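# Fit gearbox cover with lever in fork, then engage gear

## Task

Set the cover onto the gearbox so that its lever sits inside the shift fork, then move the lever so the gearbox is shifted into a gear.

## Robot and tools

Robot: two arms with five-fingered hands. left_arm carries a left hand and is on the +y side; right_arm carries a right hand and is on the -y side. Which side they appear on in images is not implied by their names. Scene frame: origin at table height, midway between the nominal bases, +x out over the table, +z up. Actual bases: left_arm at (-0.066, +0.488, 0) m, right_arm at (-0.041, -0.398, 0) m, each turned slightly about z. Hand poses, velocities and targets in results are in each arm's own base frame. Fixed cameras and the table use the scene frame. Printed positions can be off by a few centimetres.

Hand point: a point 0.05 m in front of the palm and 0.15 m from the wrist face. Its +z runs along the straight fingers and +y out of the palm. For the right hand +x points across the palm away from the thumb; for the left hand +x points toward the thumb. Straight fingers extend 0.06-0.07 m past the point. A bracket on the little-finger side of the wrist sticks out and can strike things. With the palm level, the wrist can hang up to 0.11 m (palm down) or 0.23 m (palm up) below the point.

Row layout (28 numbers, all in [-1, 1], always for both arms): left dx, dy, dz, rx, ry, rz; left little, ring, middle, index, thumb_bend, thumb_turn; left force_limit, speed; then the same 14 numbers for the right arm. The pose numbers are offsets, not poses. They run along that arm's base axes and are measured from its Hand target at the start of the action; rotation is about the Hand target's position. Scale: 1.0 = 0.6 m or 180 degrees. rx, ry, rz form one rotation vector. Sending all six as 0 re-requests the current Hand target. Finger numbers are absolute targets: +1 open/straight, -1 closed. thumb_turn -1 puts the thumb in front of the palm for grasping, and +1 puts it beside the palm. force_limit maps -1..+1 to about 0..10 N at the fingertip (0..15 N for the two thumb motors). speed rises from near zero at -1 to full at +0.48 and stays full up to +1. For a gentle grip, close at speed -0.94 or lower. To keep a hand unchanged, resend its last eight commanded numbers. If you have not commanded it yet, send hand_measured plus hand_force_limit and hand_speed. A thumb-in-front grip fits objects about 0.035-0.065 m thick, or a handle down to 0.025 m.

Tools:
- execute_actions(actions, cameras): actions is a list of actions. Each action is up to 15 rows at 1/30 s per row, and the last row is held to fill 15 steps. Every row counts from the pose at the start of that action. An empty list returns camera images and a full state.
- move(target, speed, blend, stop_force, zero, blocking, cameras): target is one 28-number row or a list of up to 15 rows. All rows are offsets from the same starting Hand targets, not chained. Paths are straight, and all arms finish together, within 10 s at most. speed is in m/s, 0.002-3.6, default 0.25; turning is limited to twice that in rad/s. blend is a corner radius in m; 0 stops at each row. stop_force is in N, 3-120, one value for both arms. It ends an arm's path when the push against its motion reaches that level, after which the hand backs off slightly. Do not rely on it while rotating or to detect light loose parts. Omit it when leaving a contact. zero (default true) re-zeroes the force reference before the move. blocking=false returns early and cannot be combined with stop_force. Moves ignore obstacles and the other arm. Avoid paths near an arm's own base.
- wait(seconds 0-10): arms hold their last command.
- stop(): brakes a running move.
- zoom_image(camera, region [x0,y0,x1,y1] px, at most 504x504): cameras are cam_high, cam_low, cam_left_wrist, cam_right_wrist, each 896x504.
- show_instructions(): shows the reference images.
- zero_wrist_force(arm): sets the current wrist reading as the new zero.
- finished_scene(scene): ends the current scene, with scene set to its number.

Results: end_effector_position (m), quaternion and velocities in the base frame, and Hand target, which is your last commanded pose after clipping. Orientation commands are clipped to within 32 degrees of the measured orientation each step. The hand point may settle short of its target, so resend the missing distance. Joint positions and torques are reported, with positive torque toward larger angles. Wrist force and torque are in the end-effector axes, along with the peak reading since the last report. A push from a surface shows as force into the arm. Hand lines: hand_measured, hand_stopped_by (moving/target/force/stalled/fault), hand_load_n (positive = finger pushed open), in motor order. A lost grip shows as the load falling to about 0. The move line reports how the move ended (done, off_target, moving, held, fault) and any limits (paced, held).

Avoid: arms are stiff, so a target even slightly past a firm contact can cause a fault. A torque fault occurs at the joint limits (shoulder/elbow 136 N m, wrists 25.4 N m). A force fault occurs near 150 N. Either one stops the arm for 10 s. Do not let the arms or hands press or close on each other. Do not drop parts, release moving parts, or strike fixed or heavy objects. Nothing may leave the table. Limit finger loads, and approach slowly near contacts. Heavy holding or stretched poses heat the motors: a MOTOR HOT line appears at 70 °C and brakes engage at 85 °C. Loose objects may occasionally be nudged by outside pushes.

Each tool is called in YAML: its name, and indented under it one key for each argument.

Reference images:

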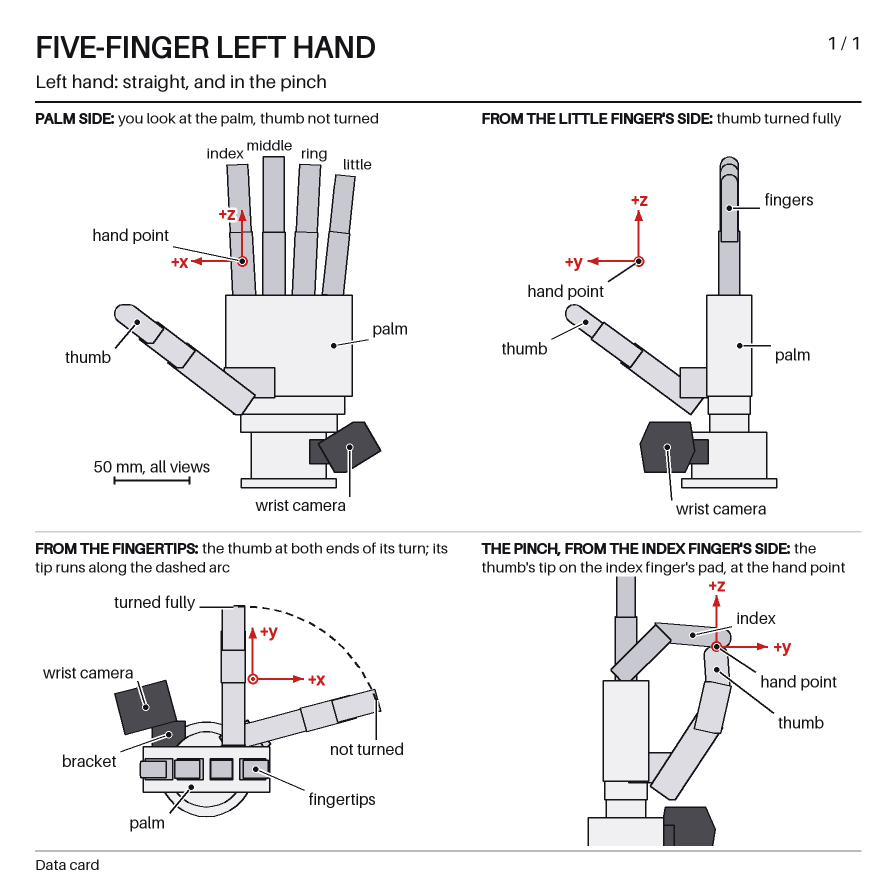

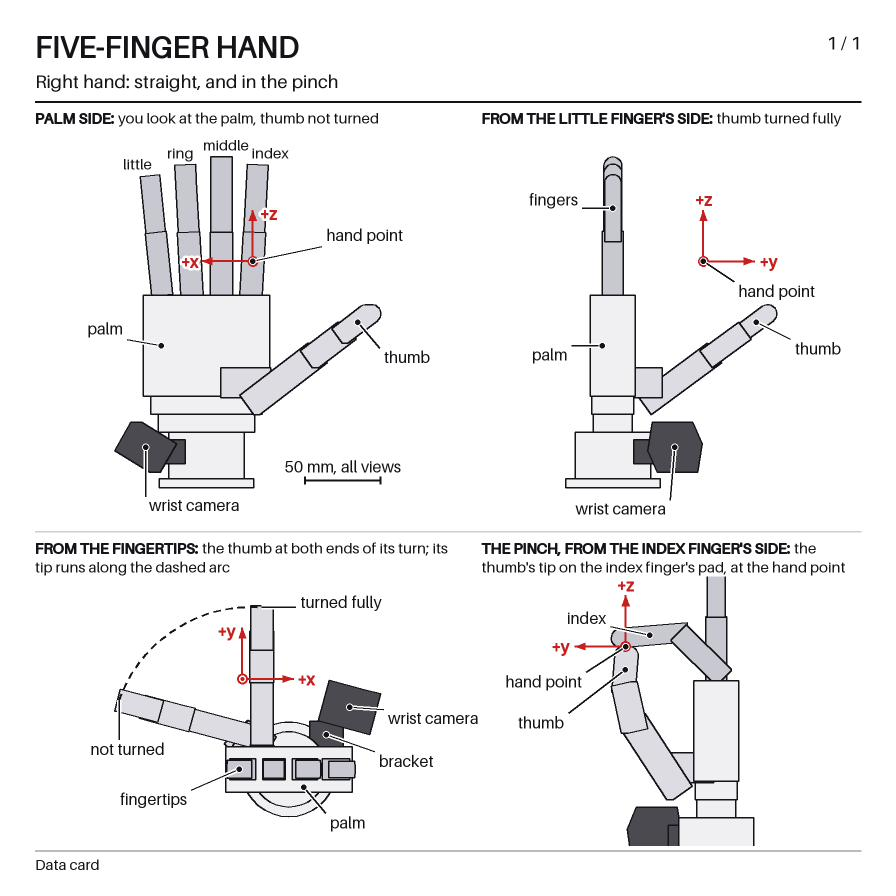

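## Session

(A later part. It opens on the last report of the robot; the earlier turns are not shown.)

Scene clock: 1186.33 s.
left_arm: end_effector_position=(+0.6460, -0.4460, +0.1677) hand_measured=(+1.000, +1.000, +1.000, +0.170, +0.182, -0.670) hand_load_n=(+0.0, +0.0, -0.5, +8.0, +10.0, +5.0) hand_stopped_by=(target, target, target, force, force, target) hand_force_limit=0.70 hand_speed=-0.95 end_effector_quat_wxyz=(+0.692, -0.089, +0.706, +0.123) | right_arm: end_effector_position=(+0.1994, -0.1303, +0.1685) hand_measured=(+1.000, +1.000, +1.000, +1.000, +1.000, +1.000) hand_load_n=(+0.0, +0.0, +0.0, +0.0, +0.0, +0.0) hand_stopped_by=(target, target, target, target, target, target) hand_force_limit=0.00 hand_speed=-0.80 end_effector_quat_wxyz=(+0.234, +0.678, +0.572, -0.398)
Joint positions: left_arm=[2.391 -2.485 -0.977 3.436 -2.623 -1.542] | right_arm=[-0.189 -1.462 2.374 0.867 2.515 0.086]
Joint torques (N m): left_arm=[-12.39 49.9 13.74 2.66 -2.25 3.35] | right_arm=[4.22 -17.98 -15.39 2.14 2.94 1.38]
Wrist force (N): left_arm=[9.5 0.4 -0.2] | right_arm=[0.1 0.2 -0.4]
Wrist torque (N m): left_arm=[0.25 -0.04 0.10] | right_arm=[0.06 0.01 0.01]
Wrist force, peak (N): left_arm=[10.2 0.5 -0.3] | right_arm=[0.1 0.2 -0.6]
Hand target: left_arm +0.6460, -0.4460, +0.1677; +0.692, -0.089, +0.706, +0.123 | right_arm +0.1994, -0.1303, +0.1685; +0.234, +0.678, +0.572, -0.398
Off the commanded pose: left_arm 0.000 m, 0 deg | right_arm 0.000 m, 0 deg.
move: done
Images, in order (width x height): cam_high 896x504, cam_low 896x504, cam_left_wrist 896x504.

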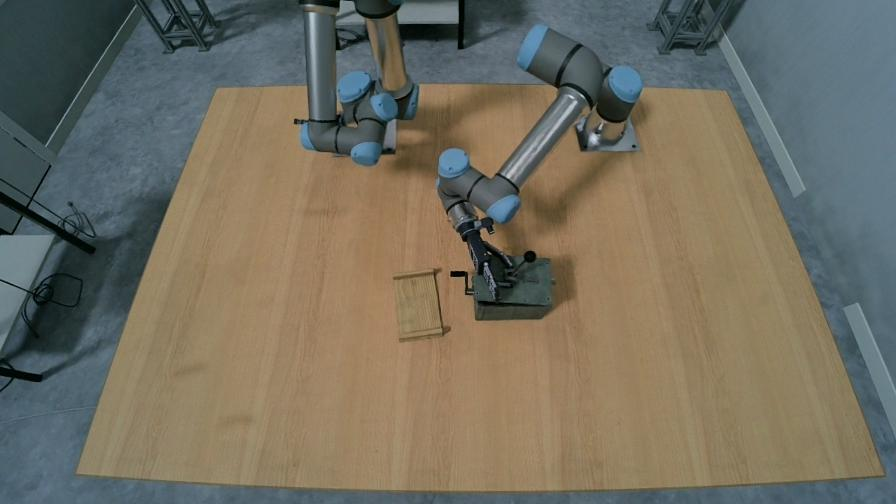

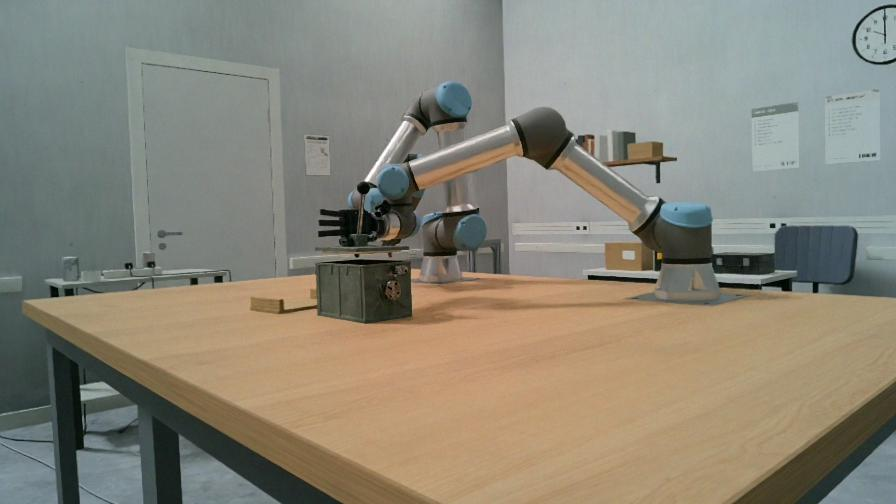

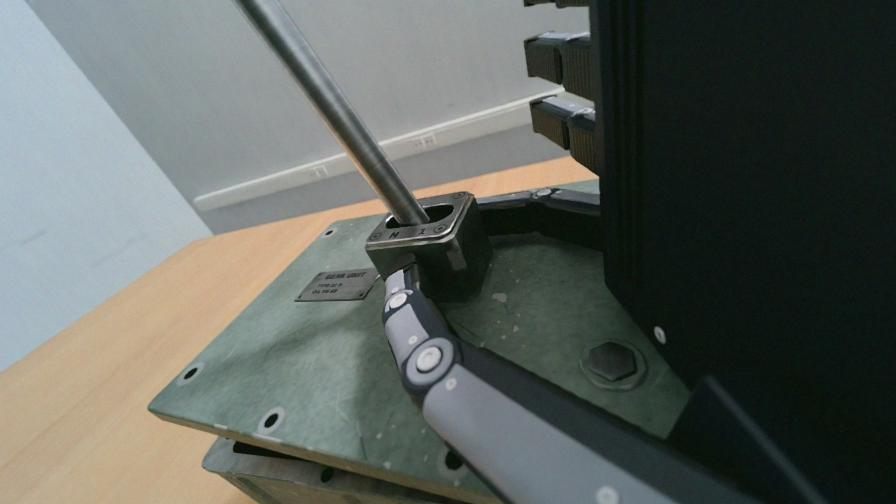

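move:
  target:
    - [0,0,-0.0183,0,0,0,1,1,1,-0.6,-0.5,-0.67,0.7,-0.95,0,0,0,0,0,0,1,1,1,1,1,1,0,-0.8]
  speed: 0.015
  stop_force: 5
  cameras: ["cam_high","cam_low"]

zoom_image:
  camera: "cam_low"
  region: [312, 200, 452, 290]

zoom_image:
  camera: "cam_high"
  region: [450, 230, 570, 330]

Scene clock: 1229.40 s.
left_arm: end_effector_position=(+0.6460, -0.4460, +0.1568) hand_measured=(+1.000, +1.000, +1.000, +0.170, +0.182, -0.670) hand_load_n=(+0.0, +0.0, +0.0, +8.0, +10.0, +5.0) hand_stopped_by=(target, target, target, force, force, target) hand_force_limit=0.70 hand_speed=-0.95 end_effector_quat_wxyz=(+0.692, -0.089, +0.706, +0.123) | right_arm: end_effector_position=(+0.1994, -0.1303, +0.1685) hand_measured=(+1.000, +1.000, +1.000, +1.000, +1.000, +1.000) hand_load_n=(+0.0, +0.0, +0.0, +0.0, +0.0, +0.0) hand_stopped_by=(target, target, target, target, target, target) hand_force_limit=0.00 hand_speed=-0.80 end_effector_quat_wxyz=(+0.234, +0.678, +0.572, -0.398)
Joint positions: left_arm=[2.391 -2.495 -0.987 3.457 -2.623 -1.542] | right_arm=[-0.189 -1.462 2.374 0.867 2.515 0.086]
Joint torques (N m): left_arm=[-11.16 49.95 13.14 2.76 -1.31 2.71] | right_arm=[3.02 -17.34 -14.63 1.88 3.04 1.28]
Wrist force (N): left_arm=[9.5 0.5 -0.3] | right_arm=[0.0 0.3 -0.5]
Wrist torque (N m): left_arm=[0.27 -0.04 0.09] | right_arm=[0.07 0.01 0.01]
Wrist force, peak (N): left_arm=[9.8 0.3 0.0] | right_arm=[0.3 0.2 -0.6]
Hand target: left_arm +0.6460, -0.4460, +0.1568; +0.692, -0.089, +0.706, +0.123 | right_arm +0.1994, -0.1303, +0.1685; +0.234, +0.678, +0.572, -0.398
Off the commanded pose: left_arm 0.000 m, 0 deg | right_arm 0.000 m, 0 deg.
move: done
Images, in order (width x height): cam_high 896x504, cam_low 896x504.

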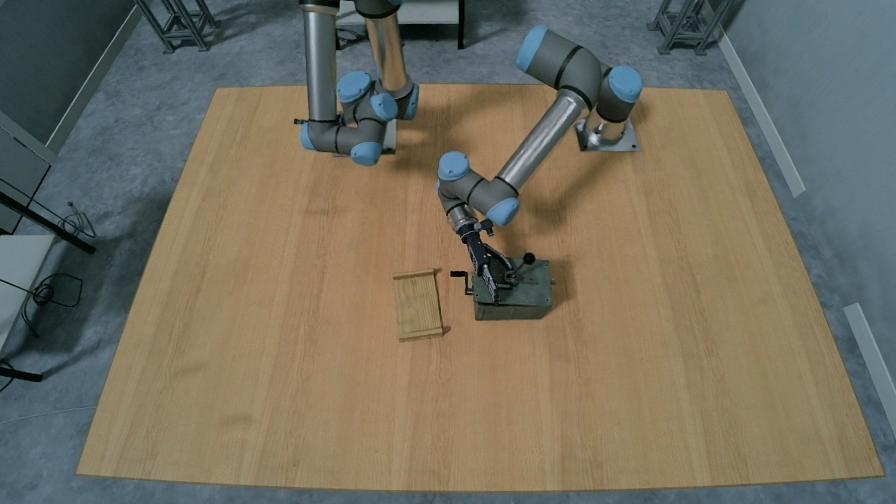

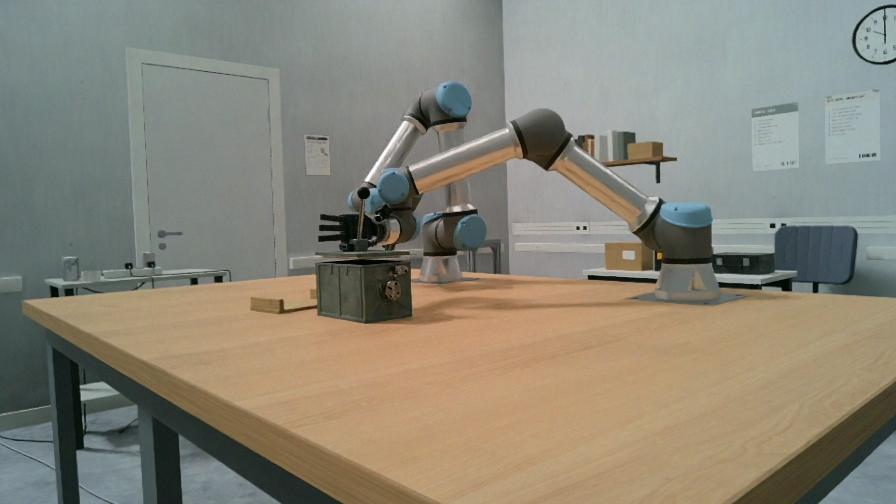

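Scaled by 3.600 from the camera's 896x504 image, which has a finer 1280x720 frame.

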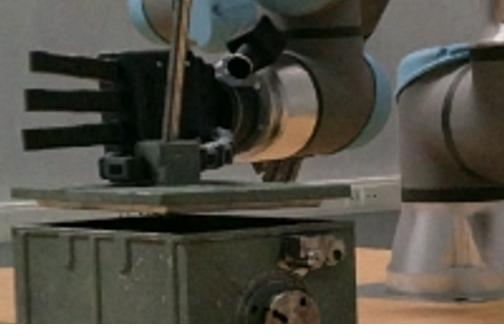

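Scaled by 4.200 from the camera's 896x504 image, which has a finer 1280x720 frame.

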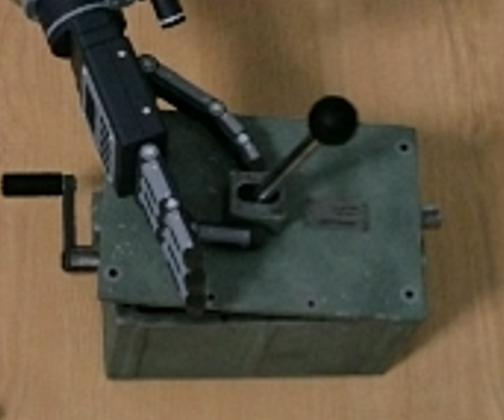

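zoom_image:
  camera: "cam_high"
  region: [466, 284, 516, 324]

zoom_image:
  camera: "cam_high"
  region: [516, 254, 566, 324]

Scaled by 10.080 from the camera's 896x504 image, which has a finer 1280x720 frame.

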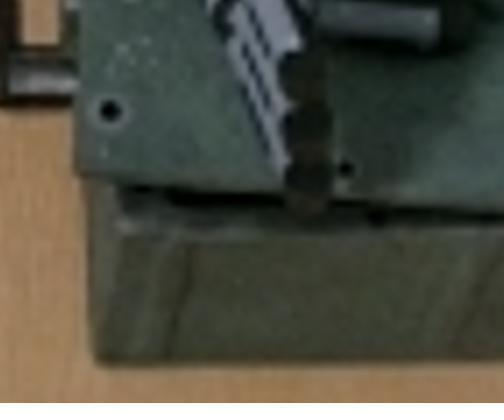

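Scaled by 7.200 from the camera's 896x504 image, which has a finer 1280x720 frame.

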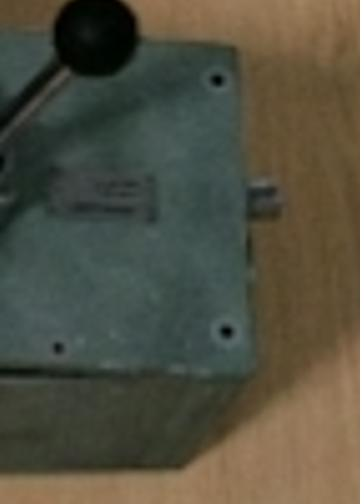

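move:
  target:
    - [0.0033,0.0025,-0.009,0,0,0,1,1,1,-0.6,-0.5,-0.67,0.7,-0.95,0,0,0,0,0,0,1,1,1,1,1,1,0,-0.8]
  speed: 0.01
  stop_force: 5
  cameras: ["cam_high","cam_low"]

zoom_image:
  camera: "cam_low"
  region: [312, 200, 452, 290]

zoom_image:
  camera: "cam_high"
  region: [450, 230, 570, 330]

Scene clock: 1301.33 s.
left_arm: end_effector_position=(+0.6480, -0.4445, +0.1514) hand_measured=(+1.000, +1.000, +1.000, +0.170, +0.182, -0.670) hand_load_n=(+0.0, +0.0, +0.0, +6.5, +8.5, +0.5) hand_stopped_by=(target, target, target, force, force, target) hand_force_limit=0.70 hand_speed=-0.95 end_effector_quat_wxyz=(+0.692, -0.089, +0.706, +0.123) | right_arm: end_effector_position=(+0.1994, -0.1303, +0.1685) hand_measured=(+1.000, +1.000, +1.000, +1.000, +1.000, +1.000) hand_load_n=(+0.0, +0.0, +0.0, +0.0, +0.0, +0.0) hand_stopped_by=(target, target, target, target, target, target) hand_force_limit=0.00 hand_speed=-0.80 end_effector_quat_wxyz=(+0.234, +0.678, +0.572, -0.398)
Joint positions: left_arm=[2.395 -2.5 -0.992 3.467 -2.619 -1.542] | right_arm=[-0.189 -1.462 2.374 0.867 2.515 0.086]
Joint torques (N m): left_arm=[9.23 49.57 14.67 1.21 1.92 2.76] | right_arm=[3.04 -17.69 -15.25 1.97 2.96 1.6]
Wrist force (N): left_arm=[4.0 1.9 -1.8] | right_arm=[0.1 0.1 -0.3]
Wrist torque (N m): left_arm=[0.30 -0.04 0.04] | right_arm=[0.03 0.00 0.00]
Wrist force, peak (N): left_arm=[9.8 0.2 -0.1] | right_arm=[0.0 0.1 -0.7]
Hand target: left_arm +0.6480, -0.4445, +0.1515; +0.692, -0.089, +0.706, +0.123 | right_arm +0.1994, -0.1303, +0.1685; +0.234, +0.678, +0.572, -0.398
Off the commanded pose: left_arm 0.000 m, 0 deg | right_arm 0.000 m, 0 deg.
move: contact (left_arm)
Images, in order (width x height): cam_high 896x504, cam_low 896x504.

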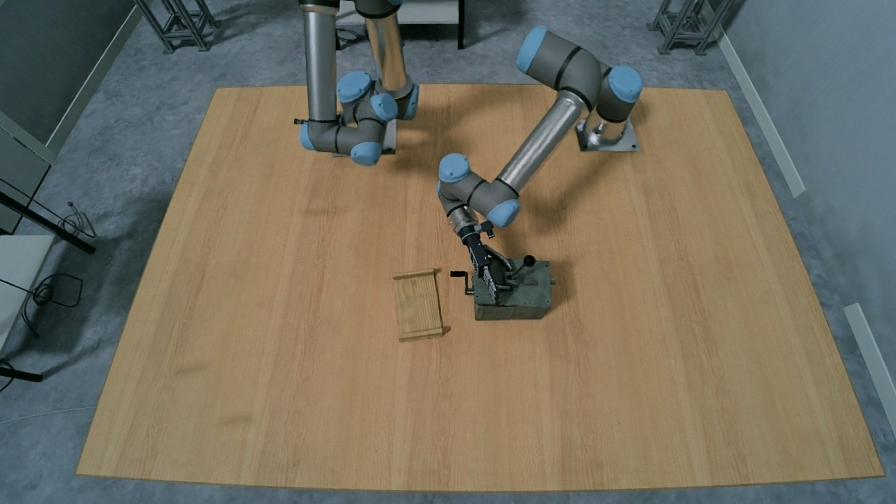

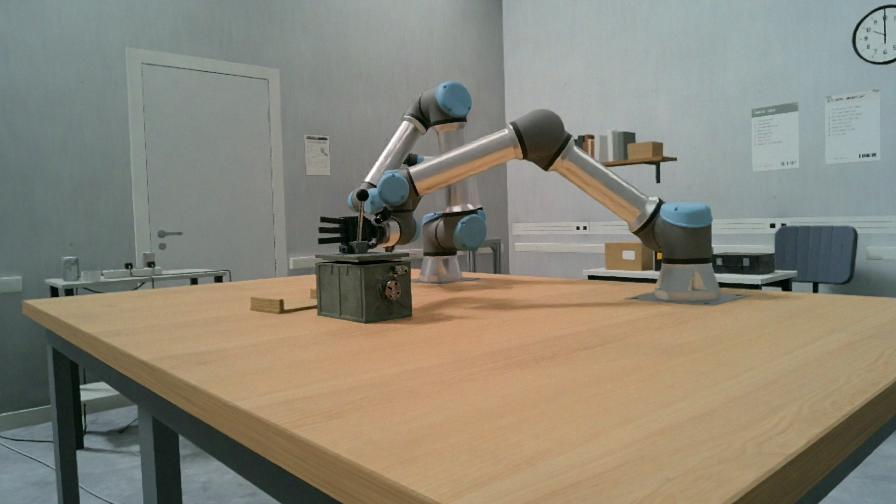

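Scaled by 3.600 from the camera's 896x504 image, which has a finer 1280x720 frame.

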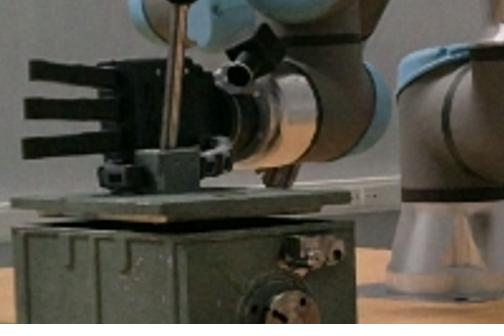

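Scaled by 4.200 from the camera's 896x504 image, which has a finer 1280x720 frame.

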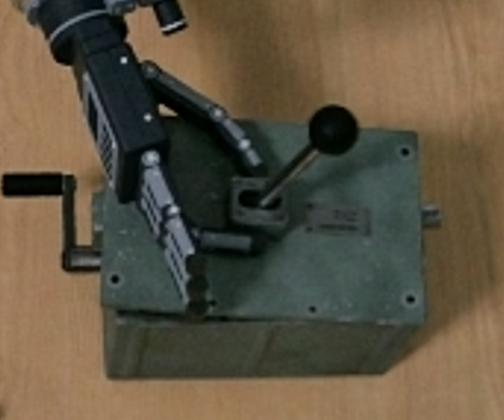

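move:
  target:
    - [0,0,-0.004,0,0,0,1,1,1,-0.6,-0.5,-0.67,0.7,-0.95,0,0,0,0,0,0,1,1,1,1,1,1,0,-0.8]
  speed: 0.01
  stop_force: 5
  cameras: ["cam_low"]

zoom_image:
  camera: "cam_low"
  region: [312, 235, 422, 275]

Scene clock: 1313.23 s.
left_arm: end_effector_position=(+0.6480, -0.4445, +0.1508) hand_measured=(+1.000, +1.000, +1.000, +0.170, +0.182, -0.670) hand_load_n=(+0.0, +0.0, +0.0, +4.0, +9.0, -4.5) hand_stopped_by=(target, target, target, force, force, target) hand_force_limit=0.70 hand_speed=-0.95 end_effector_quat_wxyz=(+0.692, -0.089, +0.706, +0.123) | right_arm: end_effector_position=(+0.1994, -0.1303, +0.1685) hand_measured=(+1.000, +1.000, +1.000, +1.000, +1.000, +1.000) hand_load_n=(+0.0, +0.0, +0.0, +0.0, +0.0, +0.0) hand_stopped_by=(target, target, target, target, target, target) hand_force_limit=0.00 hand_speed=-0.80 end_effector_quat_wxyz=(+0.234, +0.678, +0.572, -0.398)
Joint positions: left_arm=[2.395 -2.501 -0.992 3.468 -2.62 -1.542] | right_arm=[-0.189 -1.462 2.374 0.867 2.515 0.086]
Joint torques (N m): left_arm=[-3.42 61.22 30.13 0.17 -0.29 1.98] | right_arm=[3.61 -19.13 -15.68 2.14 3.04 1.27]
Wrist force (N): left_arm=[0.2 5.2 -3.4] | right_arm=[0.0 0.1 -0.4]
Wrist torque (N m): left_arm=[0.38 0.03 0.07] | right_arm=[0.04 0.01 0.00]
Wrist force, peak (N): left_arm=[-1.4 5.4 -3.3] | right_arm=[0.1 0.2 -0.7]
Hand target: left_arm +0.6480, -0.4445, +0.1508; +0.692, -0.089, +0.706, +0.123 (not the last commanded pose) | right_arm +0.1994, -0.1303, +0.1685; +0.234, +0.678, +0.572, -0.398
Off the commanded pose: left_arm 0.002 m, 0 deg | right_arm 0.000 m, 0 deg.
move: contact (left_arm)
Images, in order (width x height): cam_low 896x504.

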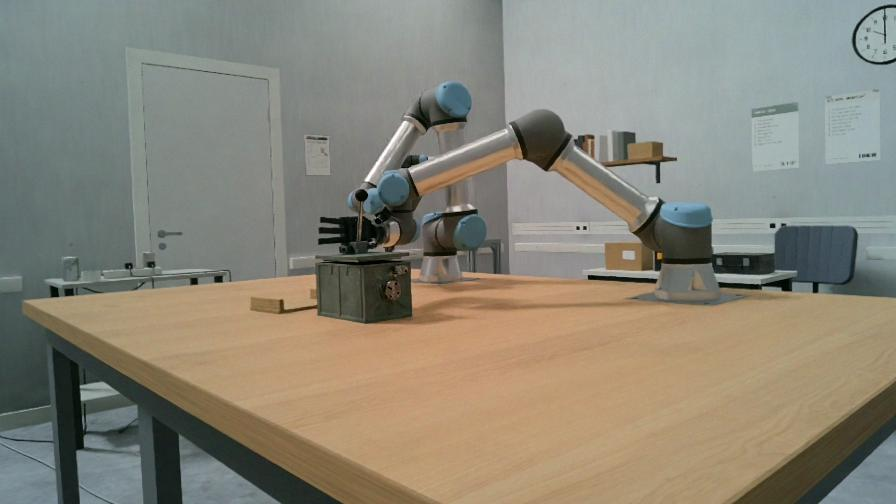

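Scaled by 4.582 from the camera's 896x504 image, which has a finer 1280x720 frame.

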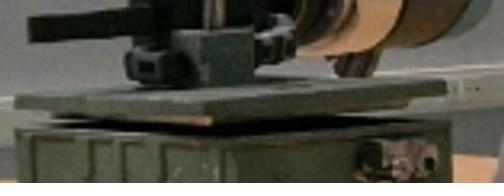

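move:
  target:
    - [0,0,0,0,0,0,1,1,1,0.45,0.5,-0.67,0.7,-0.5,0,0,0,0,0,0,1,1,1,1,1,1,0,-0.8]
    - [0,0,0.006,0,0,0,1,1,1,0.45,0.5,-0.67,0.7,-0.5,0,0,0,0,0,0,1,1,1,1,1,1,0,-0.8]
    - [-0.0013,0.0017,0.006,0,0,-0.05,1,1,1,0.45,0.5,-0.67,0.7,-0.5,0,0,0,0,0,0,1,1,1,1,1,1,0,-0.8]
  speed: 0.08
  cameras: ["all"]

zoom_image:
  camera: "cam_high"
  region: [450, 230, 570, 330]

zoom_image:
  camera: "cam_low"
  region: [312, 235, 422, 275]

Scene clock: 1339.43 s.
left_arm: end_effector_position=(+0.6473, -0.4435, +0.1544) hand_measured=(+1.000, +1.000, +1.000, +0.450, +0.500, -0.670) hand_load_n=(+0.0, +0.0, +0.0, +0.0, +0.0, +0.0) hand_stopped_by=(target, target, target, target, target, target) hand_force_limit=0.70 hand_speed=-0.50 end_effector_quat_wxyz=(+0.699, -0.033, +0.711, +0.069) | right_arm: end_effector_position=(+0.1994, -0.1303, +0.1685) hand_measured=(+1.000, +1.000, +1.000, +1.000, +1.000, +1.000) hand_load_n=(+0.5, +0.0, +0.0, +0.0, +0.0, +0.0) hand_stopped_by=(target, target, target, target, target, target) hand_force_limit=0.00 hand_speed=-0.80 end_effector_quat_wxyz=(+0.234, +0.678, +0.572, -0.398)
Joint positions: left_arm=[2.416 -2.394 -1.187 3.561 -2.441 -1.535] | right_arm=[-0.189 -1.462 2.374 0.867 2.515 0.086]
Joint torques (N m): left_arm=[11.28 58.9 10.74 2.37 2.41 2.88] | right_arm=[4.17 -18.12 -14.84 1.96 3.3 1.5]
Wrist force (N): left_arm=[1.9 0.9 -0.4] | right_arm=[0.0 0.2 -0.6]
Wrist torque (N m): left_arm=[0.26 -0.06 0.12] | right_arm=[0.07 0.01 0.00]
Wrist force, peak (N): left_arm=[0.5 5.3 -3.7] | right_arm=[0.2 0.4 -0.7]
Hand target: left_arm +0.6473, -0.4435, +0.1544; +0.699, -0.033, +0.711, +0.069 | right_arm +0.1994, -0.1303, +0.1685; +0.234, +0.678, +0.572, -0.398
Off the commanded pose: left_arm 0.000 m, 0 deg | right_arm 0.000 m, 0 deg.
move: done

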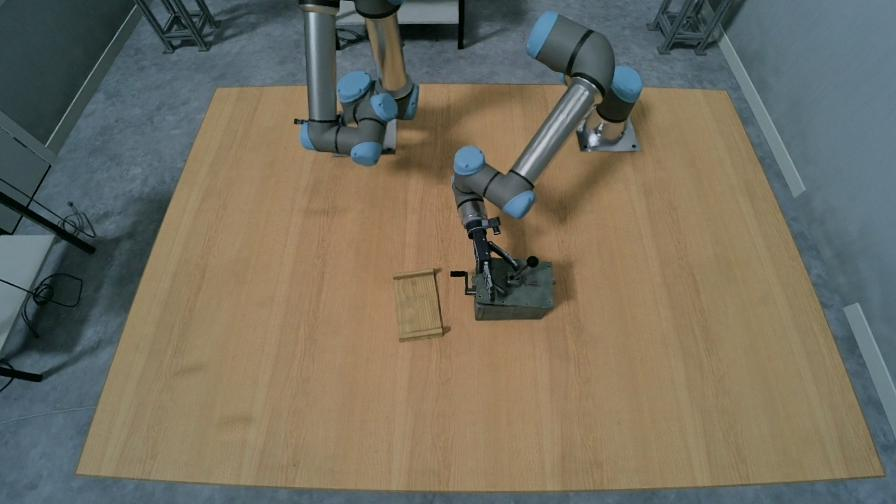

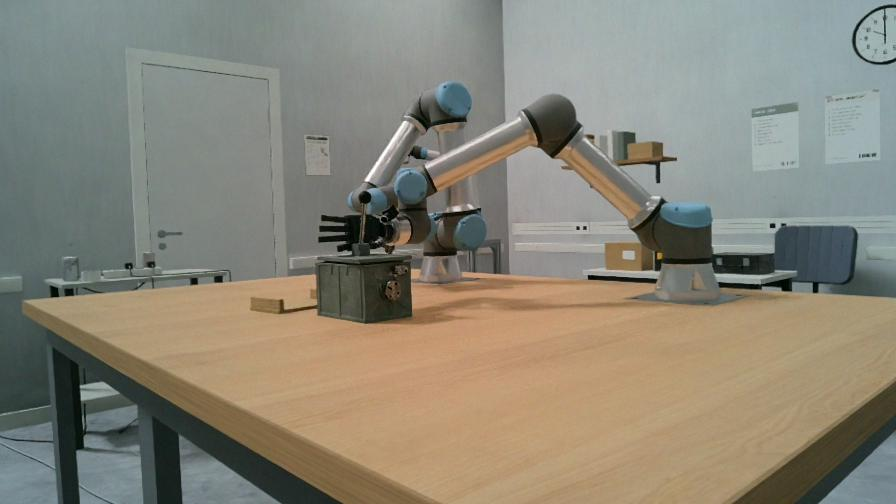

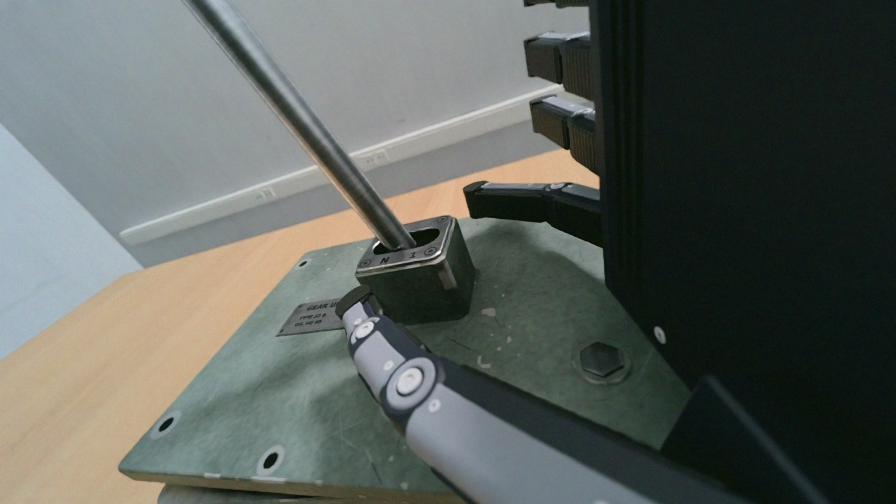

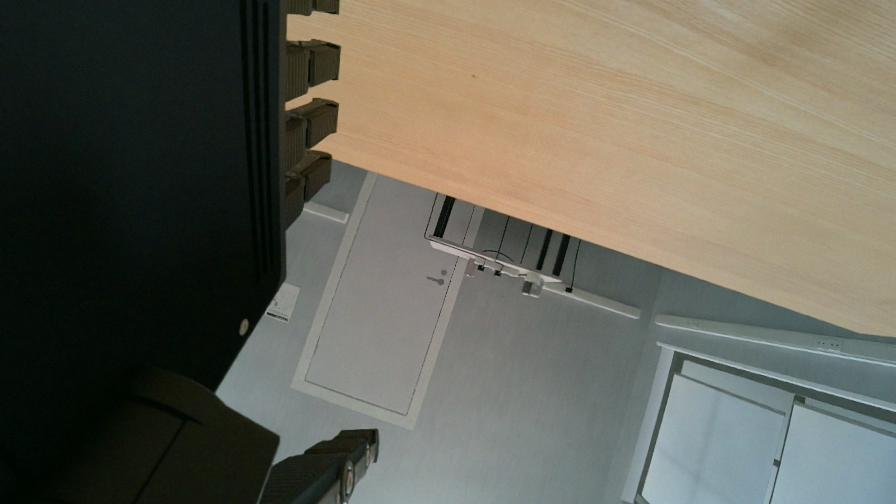

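Scaled by 4.200 from the camera's 896x504 image, which has a finer 1280x720 frame.

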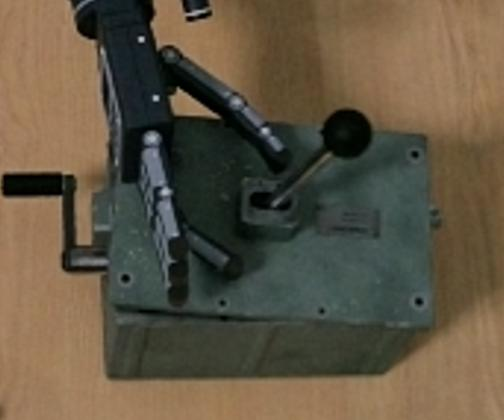

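Scaled by 4.582 from the camera's 896x504 image, which has a finer 1280x720 frame.

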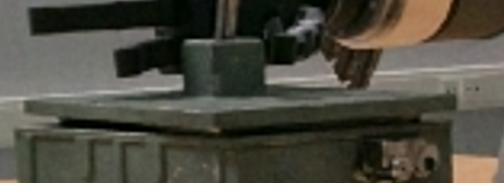

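move:
  target:
    - [-0.009,0.0155,0,0,0,0,1,1,1,0.45,0.5,-0.67,0.7,-0.5,0,0,0,0,0,0,1,1,1,1,1,1,0,-0.8]
    - [-0.009,0.0155,-0.0048,0,0,0,1,1,1,0.45,0.5,-0.67,0.7,-0.5,0,0,0,0,0,0,1,1,1,1,1,1,0,-0.8]
  speed: 0.04
  stop_force: 4
  cameras: ["cam_high","cam_left_wrist"]

zoom_image:
  camera: "cam_high"
  region: [450, 230, 570, 330]

Scene clock: 1380.70 s.
left_arm: end_effector_position=(+0.6419, -0.4342, +0.1515) hand_measured=(+1.000, +1.000, +1.000, +0.450, +0.500, -0.670) hand_load_n=(+0.0, +0.0, +0.0, +0.0, +0.0, +0.0) hand_stopped_by=(target, target, target, target, target, target) hand_force_limit=0.70 hand_speed=-0.50 end_effector_quat_wxyz=(+0.699, -0.033, +0.711, +0.069) | right_arm: end_effector_position=(+0.1994, -0.1303, +0.1685) hand_measured=(+1.000, +1.000, +1.000, +1.000, +1.000, +1.000) hand_load_n=(+0.0, +0.0, +0.0, +0.0, +0.0, +0.0) hand_stopped_by=(target, target, target, target, target, target) hand_force_limit=0.00 hand_speed=-0.80 end_effector_quat_wxyz=(+0.234, +0.678, +0.572, -0.398)
Joint positions: left_arm=[2.421 -2.372 -1.235 3.588 -2.436 -1.535] | right_arm=[-0.189 -1.462 2.374 0.867 2.515 0.086]
Joint torques (N m): left_arm=[11.04 40.19 9.37 2.48 2.36 2.85] | right_arm=[3.61 -17.31 -15.49 1.88 3.12 1.35]
Wrist force (N): left_arm=[2.1 0.9 -0.4] | right_arm=[0.2 0.2 -0.3]
Wrist torque (N m): left_arm=[0.26 -0.07 0.12] | right_arm=[0.04 -0.01 0.02]
Wrist force, peak (N): left_arm=[2.4 0.8 -0.3] | right_arm=[0.1 0.5 -0.6]
Hand target: left_arm +0.6419, -0.4342, +0.1515; +0.699, -0.033, +0.711, +0.069 | right_arm +0.1994, -0.1303, +0.1685; +0.234, +0.678, +0.572, -0.398
Off the commanded pose: left_arm 0.000 m, 0 deg | right_arm 0.000 m, 0 deg.
move: done
Images, in order (width x height): cam_high 896x504, cam_left_wrist 896x504.

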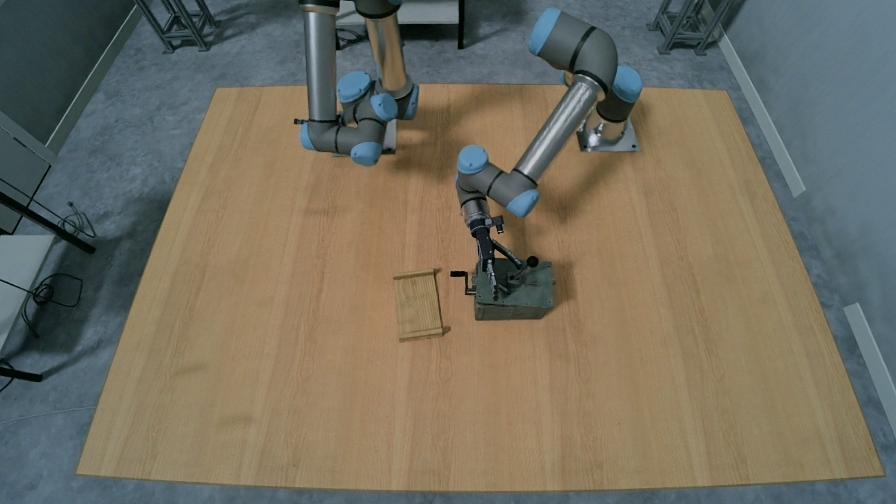

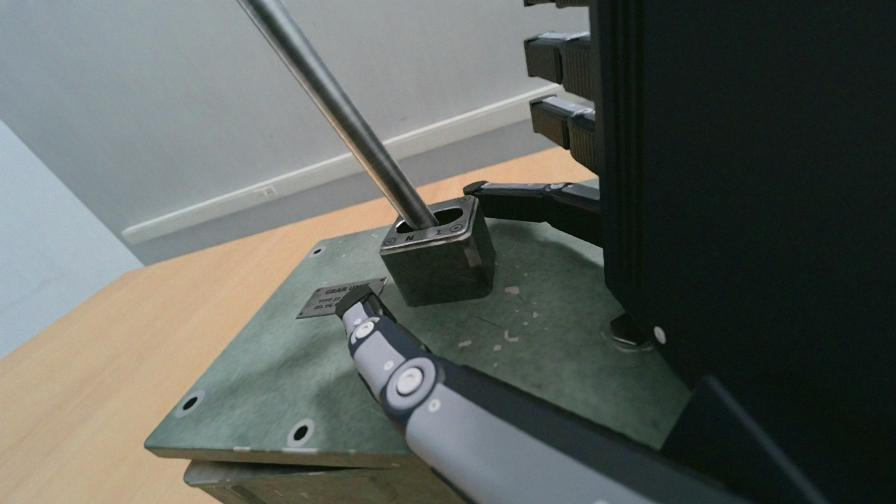

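Scaled by 4.200 from the camera's 896x504 image, which has a finer 1280x720 frame.

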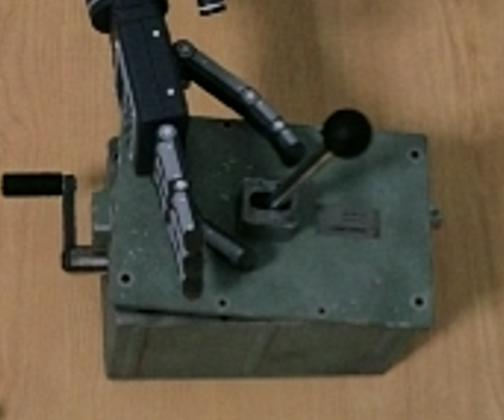

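zoom_image:
  camera: "cam_left_wrist"
  region: [340, 160, 540, 340]

Scaled by 2.520 from the camera's 896x504 image, which has a finer 1280x720 frame.

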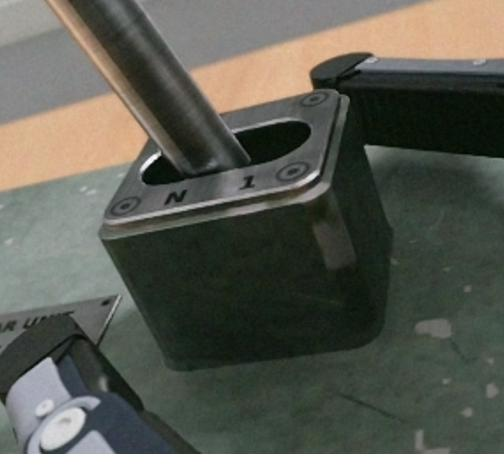

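move:
  target:
    - [0.0099,0.0014,0,0,0,0,1,1,1,0.45,0.5,-0.67,0.7,-0.5,0,0,0,0,0,0,1,1,1,1,1,1,0,-0.8]
    - [0.0099,0.0014,0,0,0,0,1,1,1,-0.5,-0.4,-0.67,-0.7,-0.93,0,0,0,0,0,0,1,1,1,1,1,1,0,-0.8]
  speed: 0.03
  cameras: ["cam_high","cam_left_wrist"]

zoom_image:
  camera: "cam_high"
  region: [450, 230, 570, 330]

Scene clock: 1421.27 s.
left_arm: end_effector_position=(+0.6478, -0.4334, +0.1515) hand_measured=(+1.000, +1.000, +1.000, +0.130, +0.336, -0.670) hand_load_n=(+0.0, +0.0, -0.5, +2.0, +3.0, +0.0) hand_stopped_by=(target, target, target, force, force, target) hand_force_limit=-0.70 hand_speed=-0.93 end_effector_quat_wxyz=(+0.699, -0.033, +0.711, +0.069) | right_arm: end_effector_position=(+0.1994, -0.1303, +0.1685) hand_measured=(+1.000, +1.000, +1.000, +1.000, +1.000, +1.000) hand_load_n=(+0.0, +0.0, +0.0, +0.0, +0.0, +0.0) hand_stopped_by=(target, target, target, target, target, target) hand_force_limit=0.00 hand_speed=-0.80 end_effector_quat_wxyz=(+0.234, +0.678, +0.572, -0.398)
Joint positions: left_arm=[2.428 -2.379 -1.223 3.582 -2.429 -1.534] | right_arm=[-0.189 -1.462 2.374 0.867 2.515 0.086]
Joint torques (N m): left_arm=[10.31 41.95 27.45 -0.21 1.15 0.93] | right_arm=[4.2 -17.5 -16.1 2.11 3.13 1.71]
Wrist force (N): left_arm=[3.1 0.1 -0.4] | right_arm=[0.1 0.1 -0.5]
Wrist torque (N m): left_arm=[0.18 -0.08 0.14] | right_arm=[0.04 0.00 0.01]
Wrist force, peak (N): left_arm=[3.1 0.4 -0.6] | right_arm=[-0.1 0.2 -0.8]
Hand target: left_arm +0.6478, -0.4334, +0.1515; +0.699, -0.033, +0.711, +0.069 | right_arm +0.1994, -0.1303, +0.1685; +0.234, +0.678, +0.572, -0.398
Off the commanded pose: left_arm 0.000 m, 0 deg | right_arm 0.000 m, 0 deg.
move: done
Images, in order (width x height): cam_high 896x504, cam_left_wrist 896x504.

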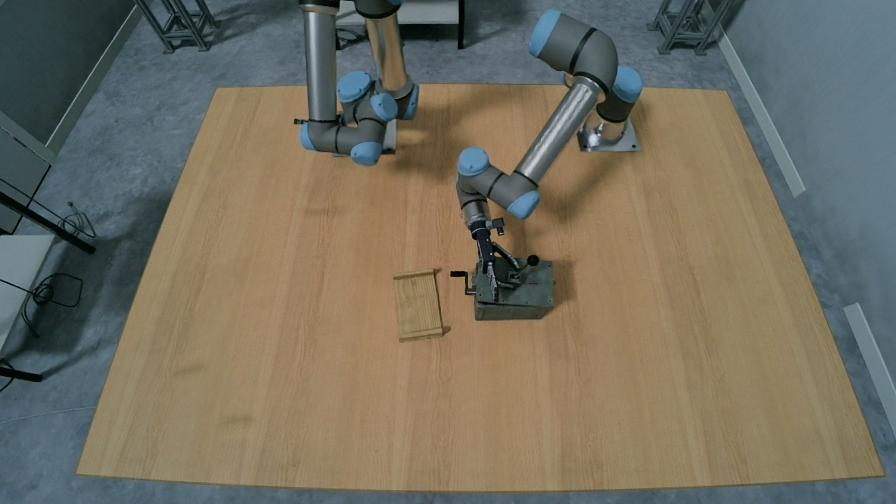

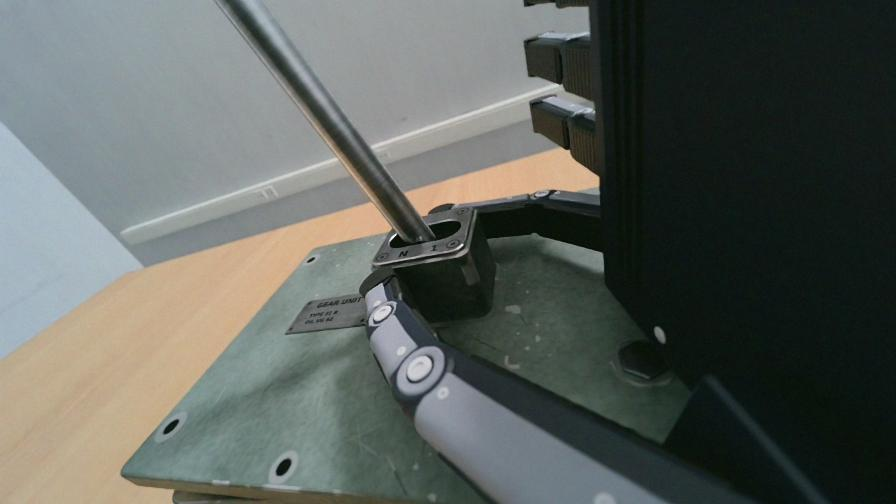

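Scaled by 4.200 from the camera's 896x504 image, which has a finer 1280x720 frame.

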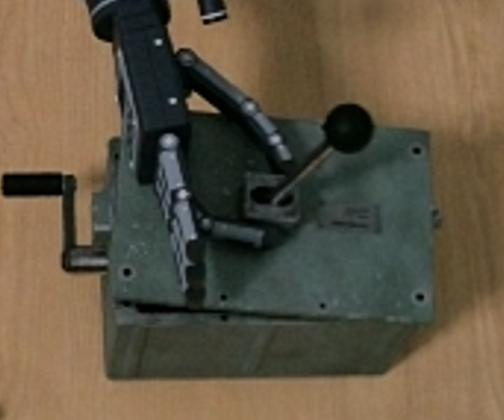

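move:
  target:
    - [0,0,0,0,0,0,1,1,1,-0.6,-0.5,-0.67,0.7,-0.95,0,0,0,0,0,0,1,1,1,1,1,1,0,-0.8]
    - [0,0,0.0083,0,0,0,1,1,1,-0.6,-0.5,-0.67,0.7,-0.95,0,0,0,0,0,0,1,1,1,1,1,1,0,-0.8]
  speed: 0.02
  cameras: ["cam_high","cam_left_wrist","cam_low"]

zoom_image:
  camera: "cam_high"
  region: [450, 230, 570, 330]

zoom_image:
  camera: "cam_low"
  region: [312, 235, 422, 275]

Scene clock: 1443.63 s.
left_arm: end_effector_position=(+0.6478, -0.4334, +0.1564) hand_measured=(+1.000, +1.000, +1.000, +0.104, +0.324, -0.670) hand_load_n=(+0.0, +0.0, +0.0, +3.0, +1.0, +1.0) hand_stopped_by=(target, target, target, force, force, target) hand_force_limit=0.70 hand_speed=-0.95 end_effector_quat_wxyz=(+0.699, -0.033, +0.711, +0.069) | right_arm: end_effector_position=(+0.1994, -0.1303, +0.1685) hand_measured=(+1.000, +1.000, +1.000, +1.000, +1.000, +1.000) hand_load_n=(+0.0, +0.0, +0.0, +0.0, -0.5, +0.0) hand_stopped_by=(target, target, target, target, target, target) hand_force_limit=0.00 hand_speed=-0.80 end_effector_quat_wxyz=(+0.234, +0.678, +0.572, -0.398)
Joint positions: left_arm=[2.428 -2.373 -1.219 3.573 -2.429 -1.534] | right_arm=[-0.189 -1.462 2.374 0.867 2.515 0.086]
Joint torques (N m): left_arm=[8.45 58.72 29.03 -0.09 -1.53 0.25] | right_arm=[3.83 -18.44 -15.11 1.83 3.19 1.49]
Wrist force (N): left_arm=[3.8 0.1 1.0] | right_arm=[-0.2 0.1 -0.3]
Wrist torque (N m): left_arm=[0.21 -0.06 0.13] | right_arm=[0.03 0.04 -0.02]
Wrist force, peak (N): left_arm=[7.8 0.3 -0.4] | right_arm=[-0.2 0.3 -0.8]
Hand target: left_arm +0.6478, -0.4334, +0.1565; +0.699, -0.033, +0.711, +0.069 | right_arm +0.1994, -0.1303, +0.1685; +0.234, +0.678, +0.572, -0.398
Off the commanded pose: left_arm 0.000 m, 0 deg | right_arm 0.000 m, 0 deg.
move: done
Images, in order (width x height): cam_high 896x504, cam_low 896x504, cam_left_wrist 896x504.

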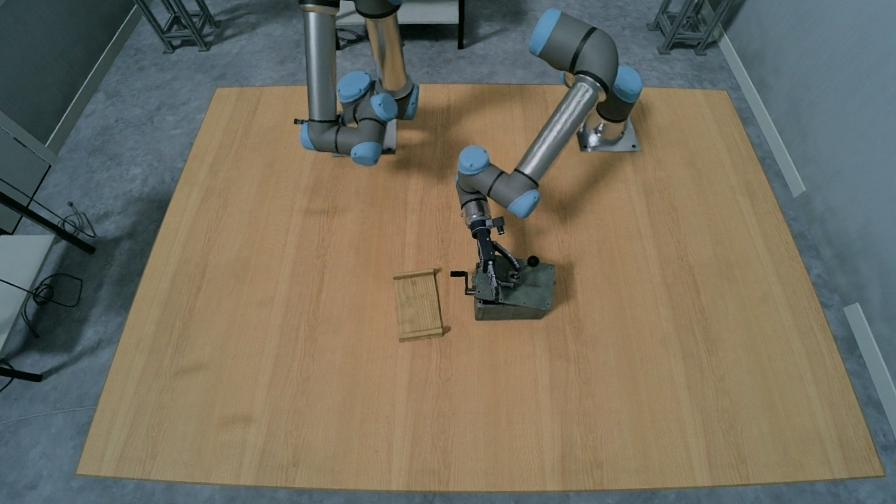

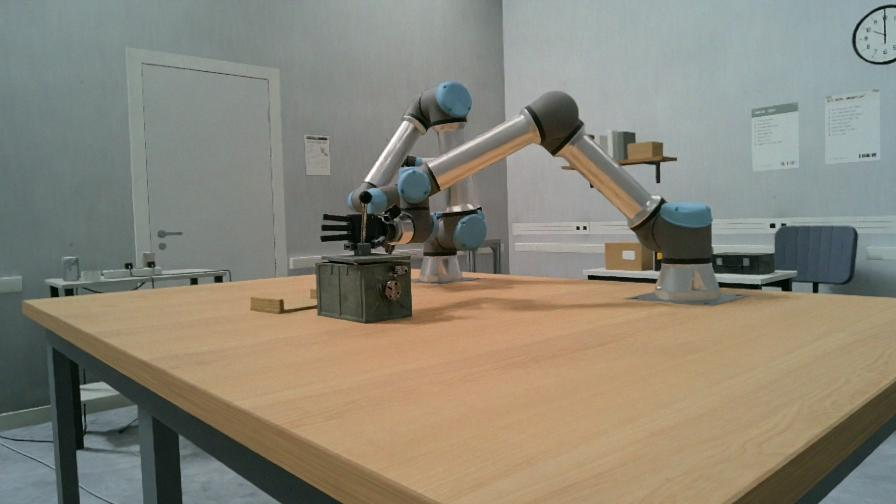

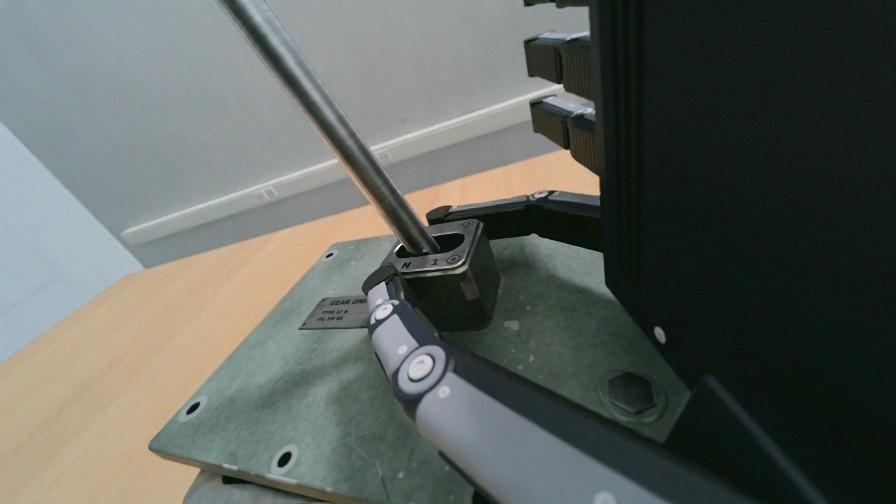

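Scaled by 4.200 from the camera's 896x504 image, which has a finer 1280x720 frame.

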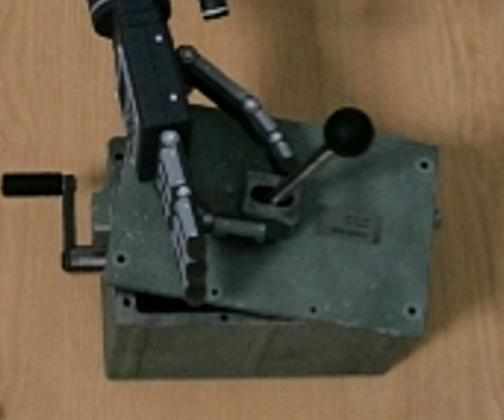

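Scaled by 4.582 from the camera's 896x504 image, which has a finer 1280x720 frame.

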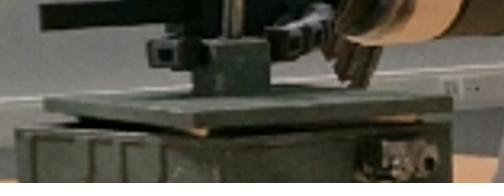

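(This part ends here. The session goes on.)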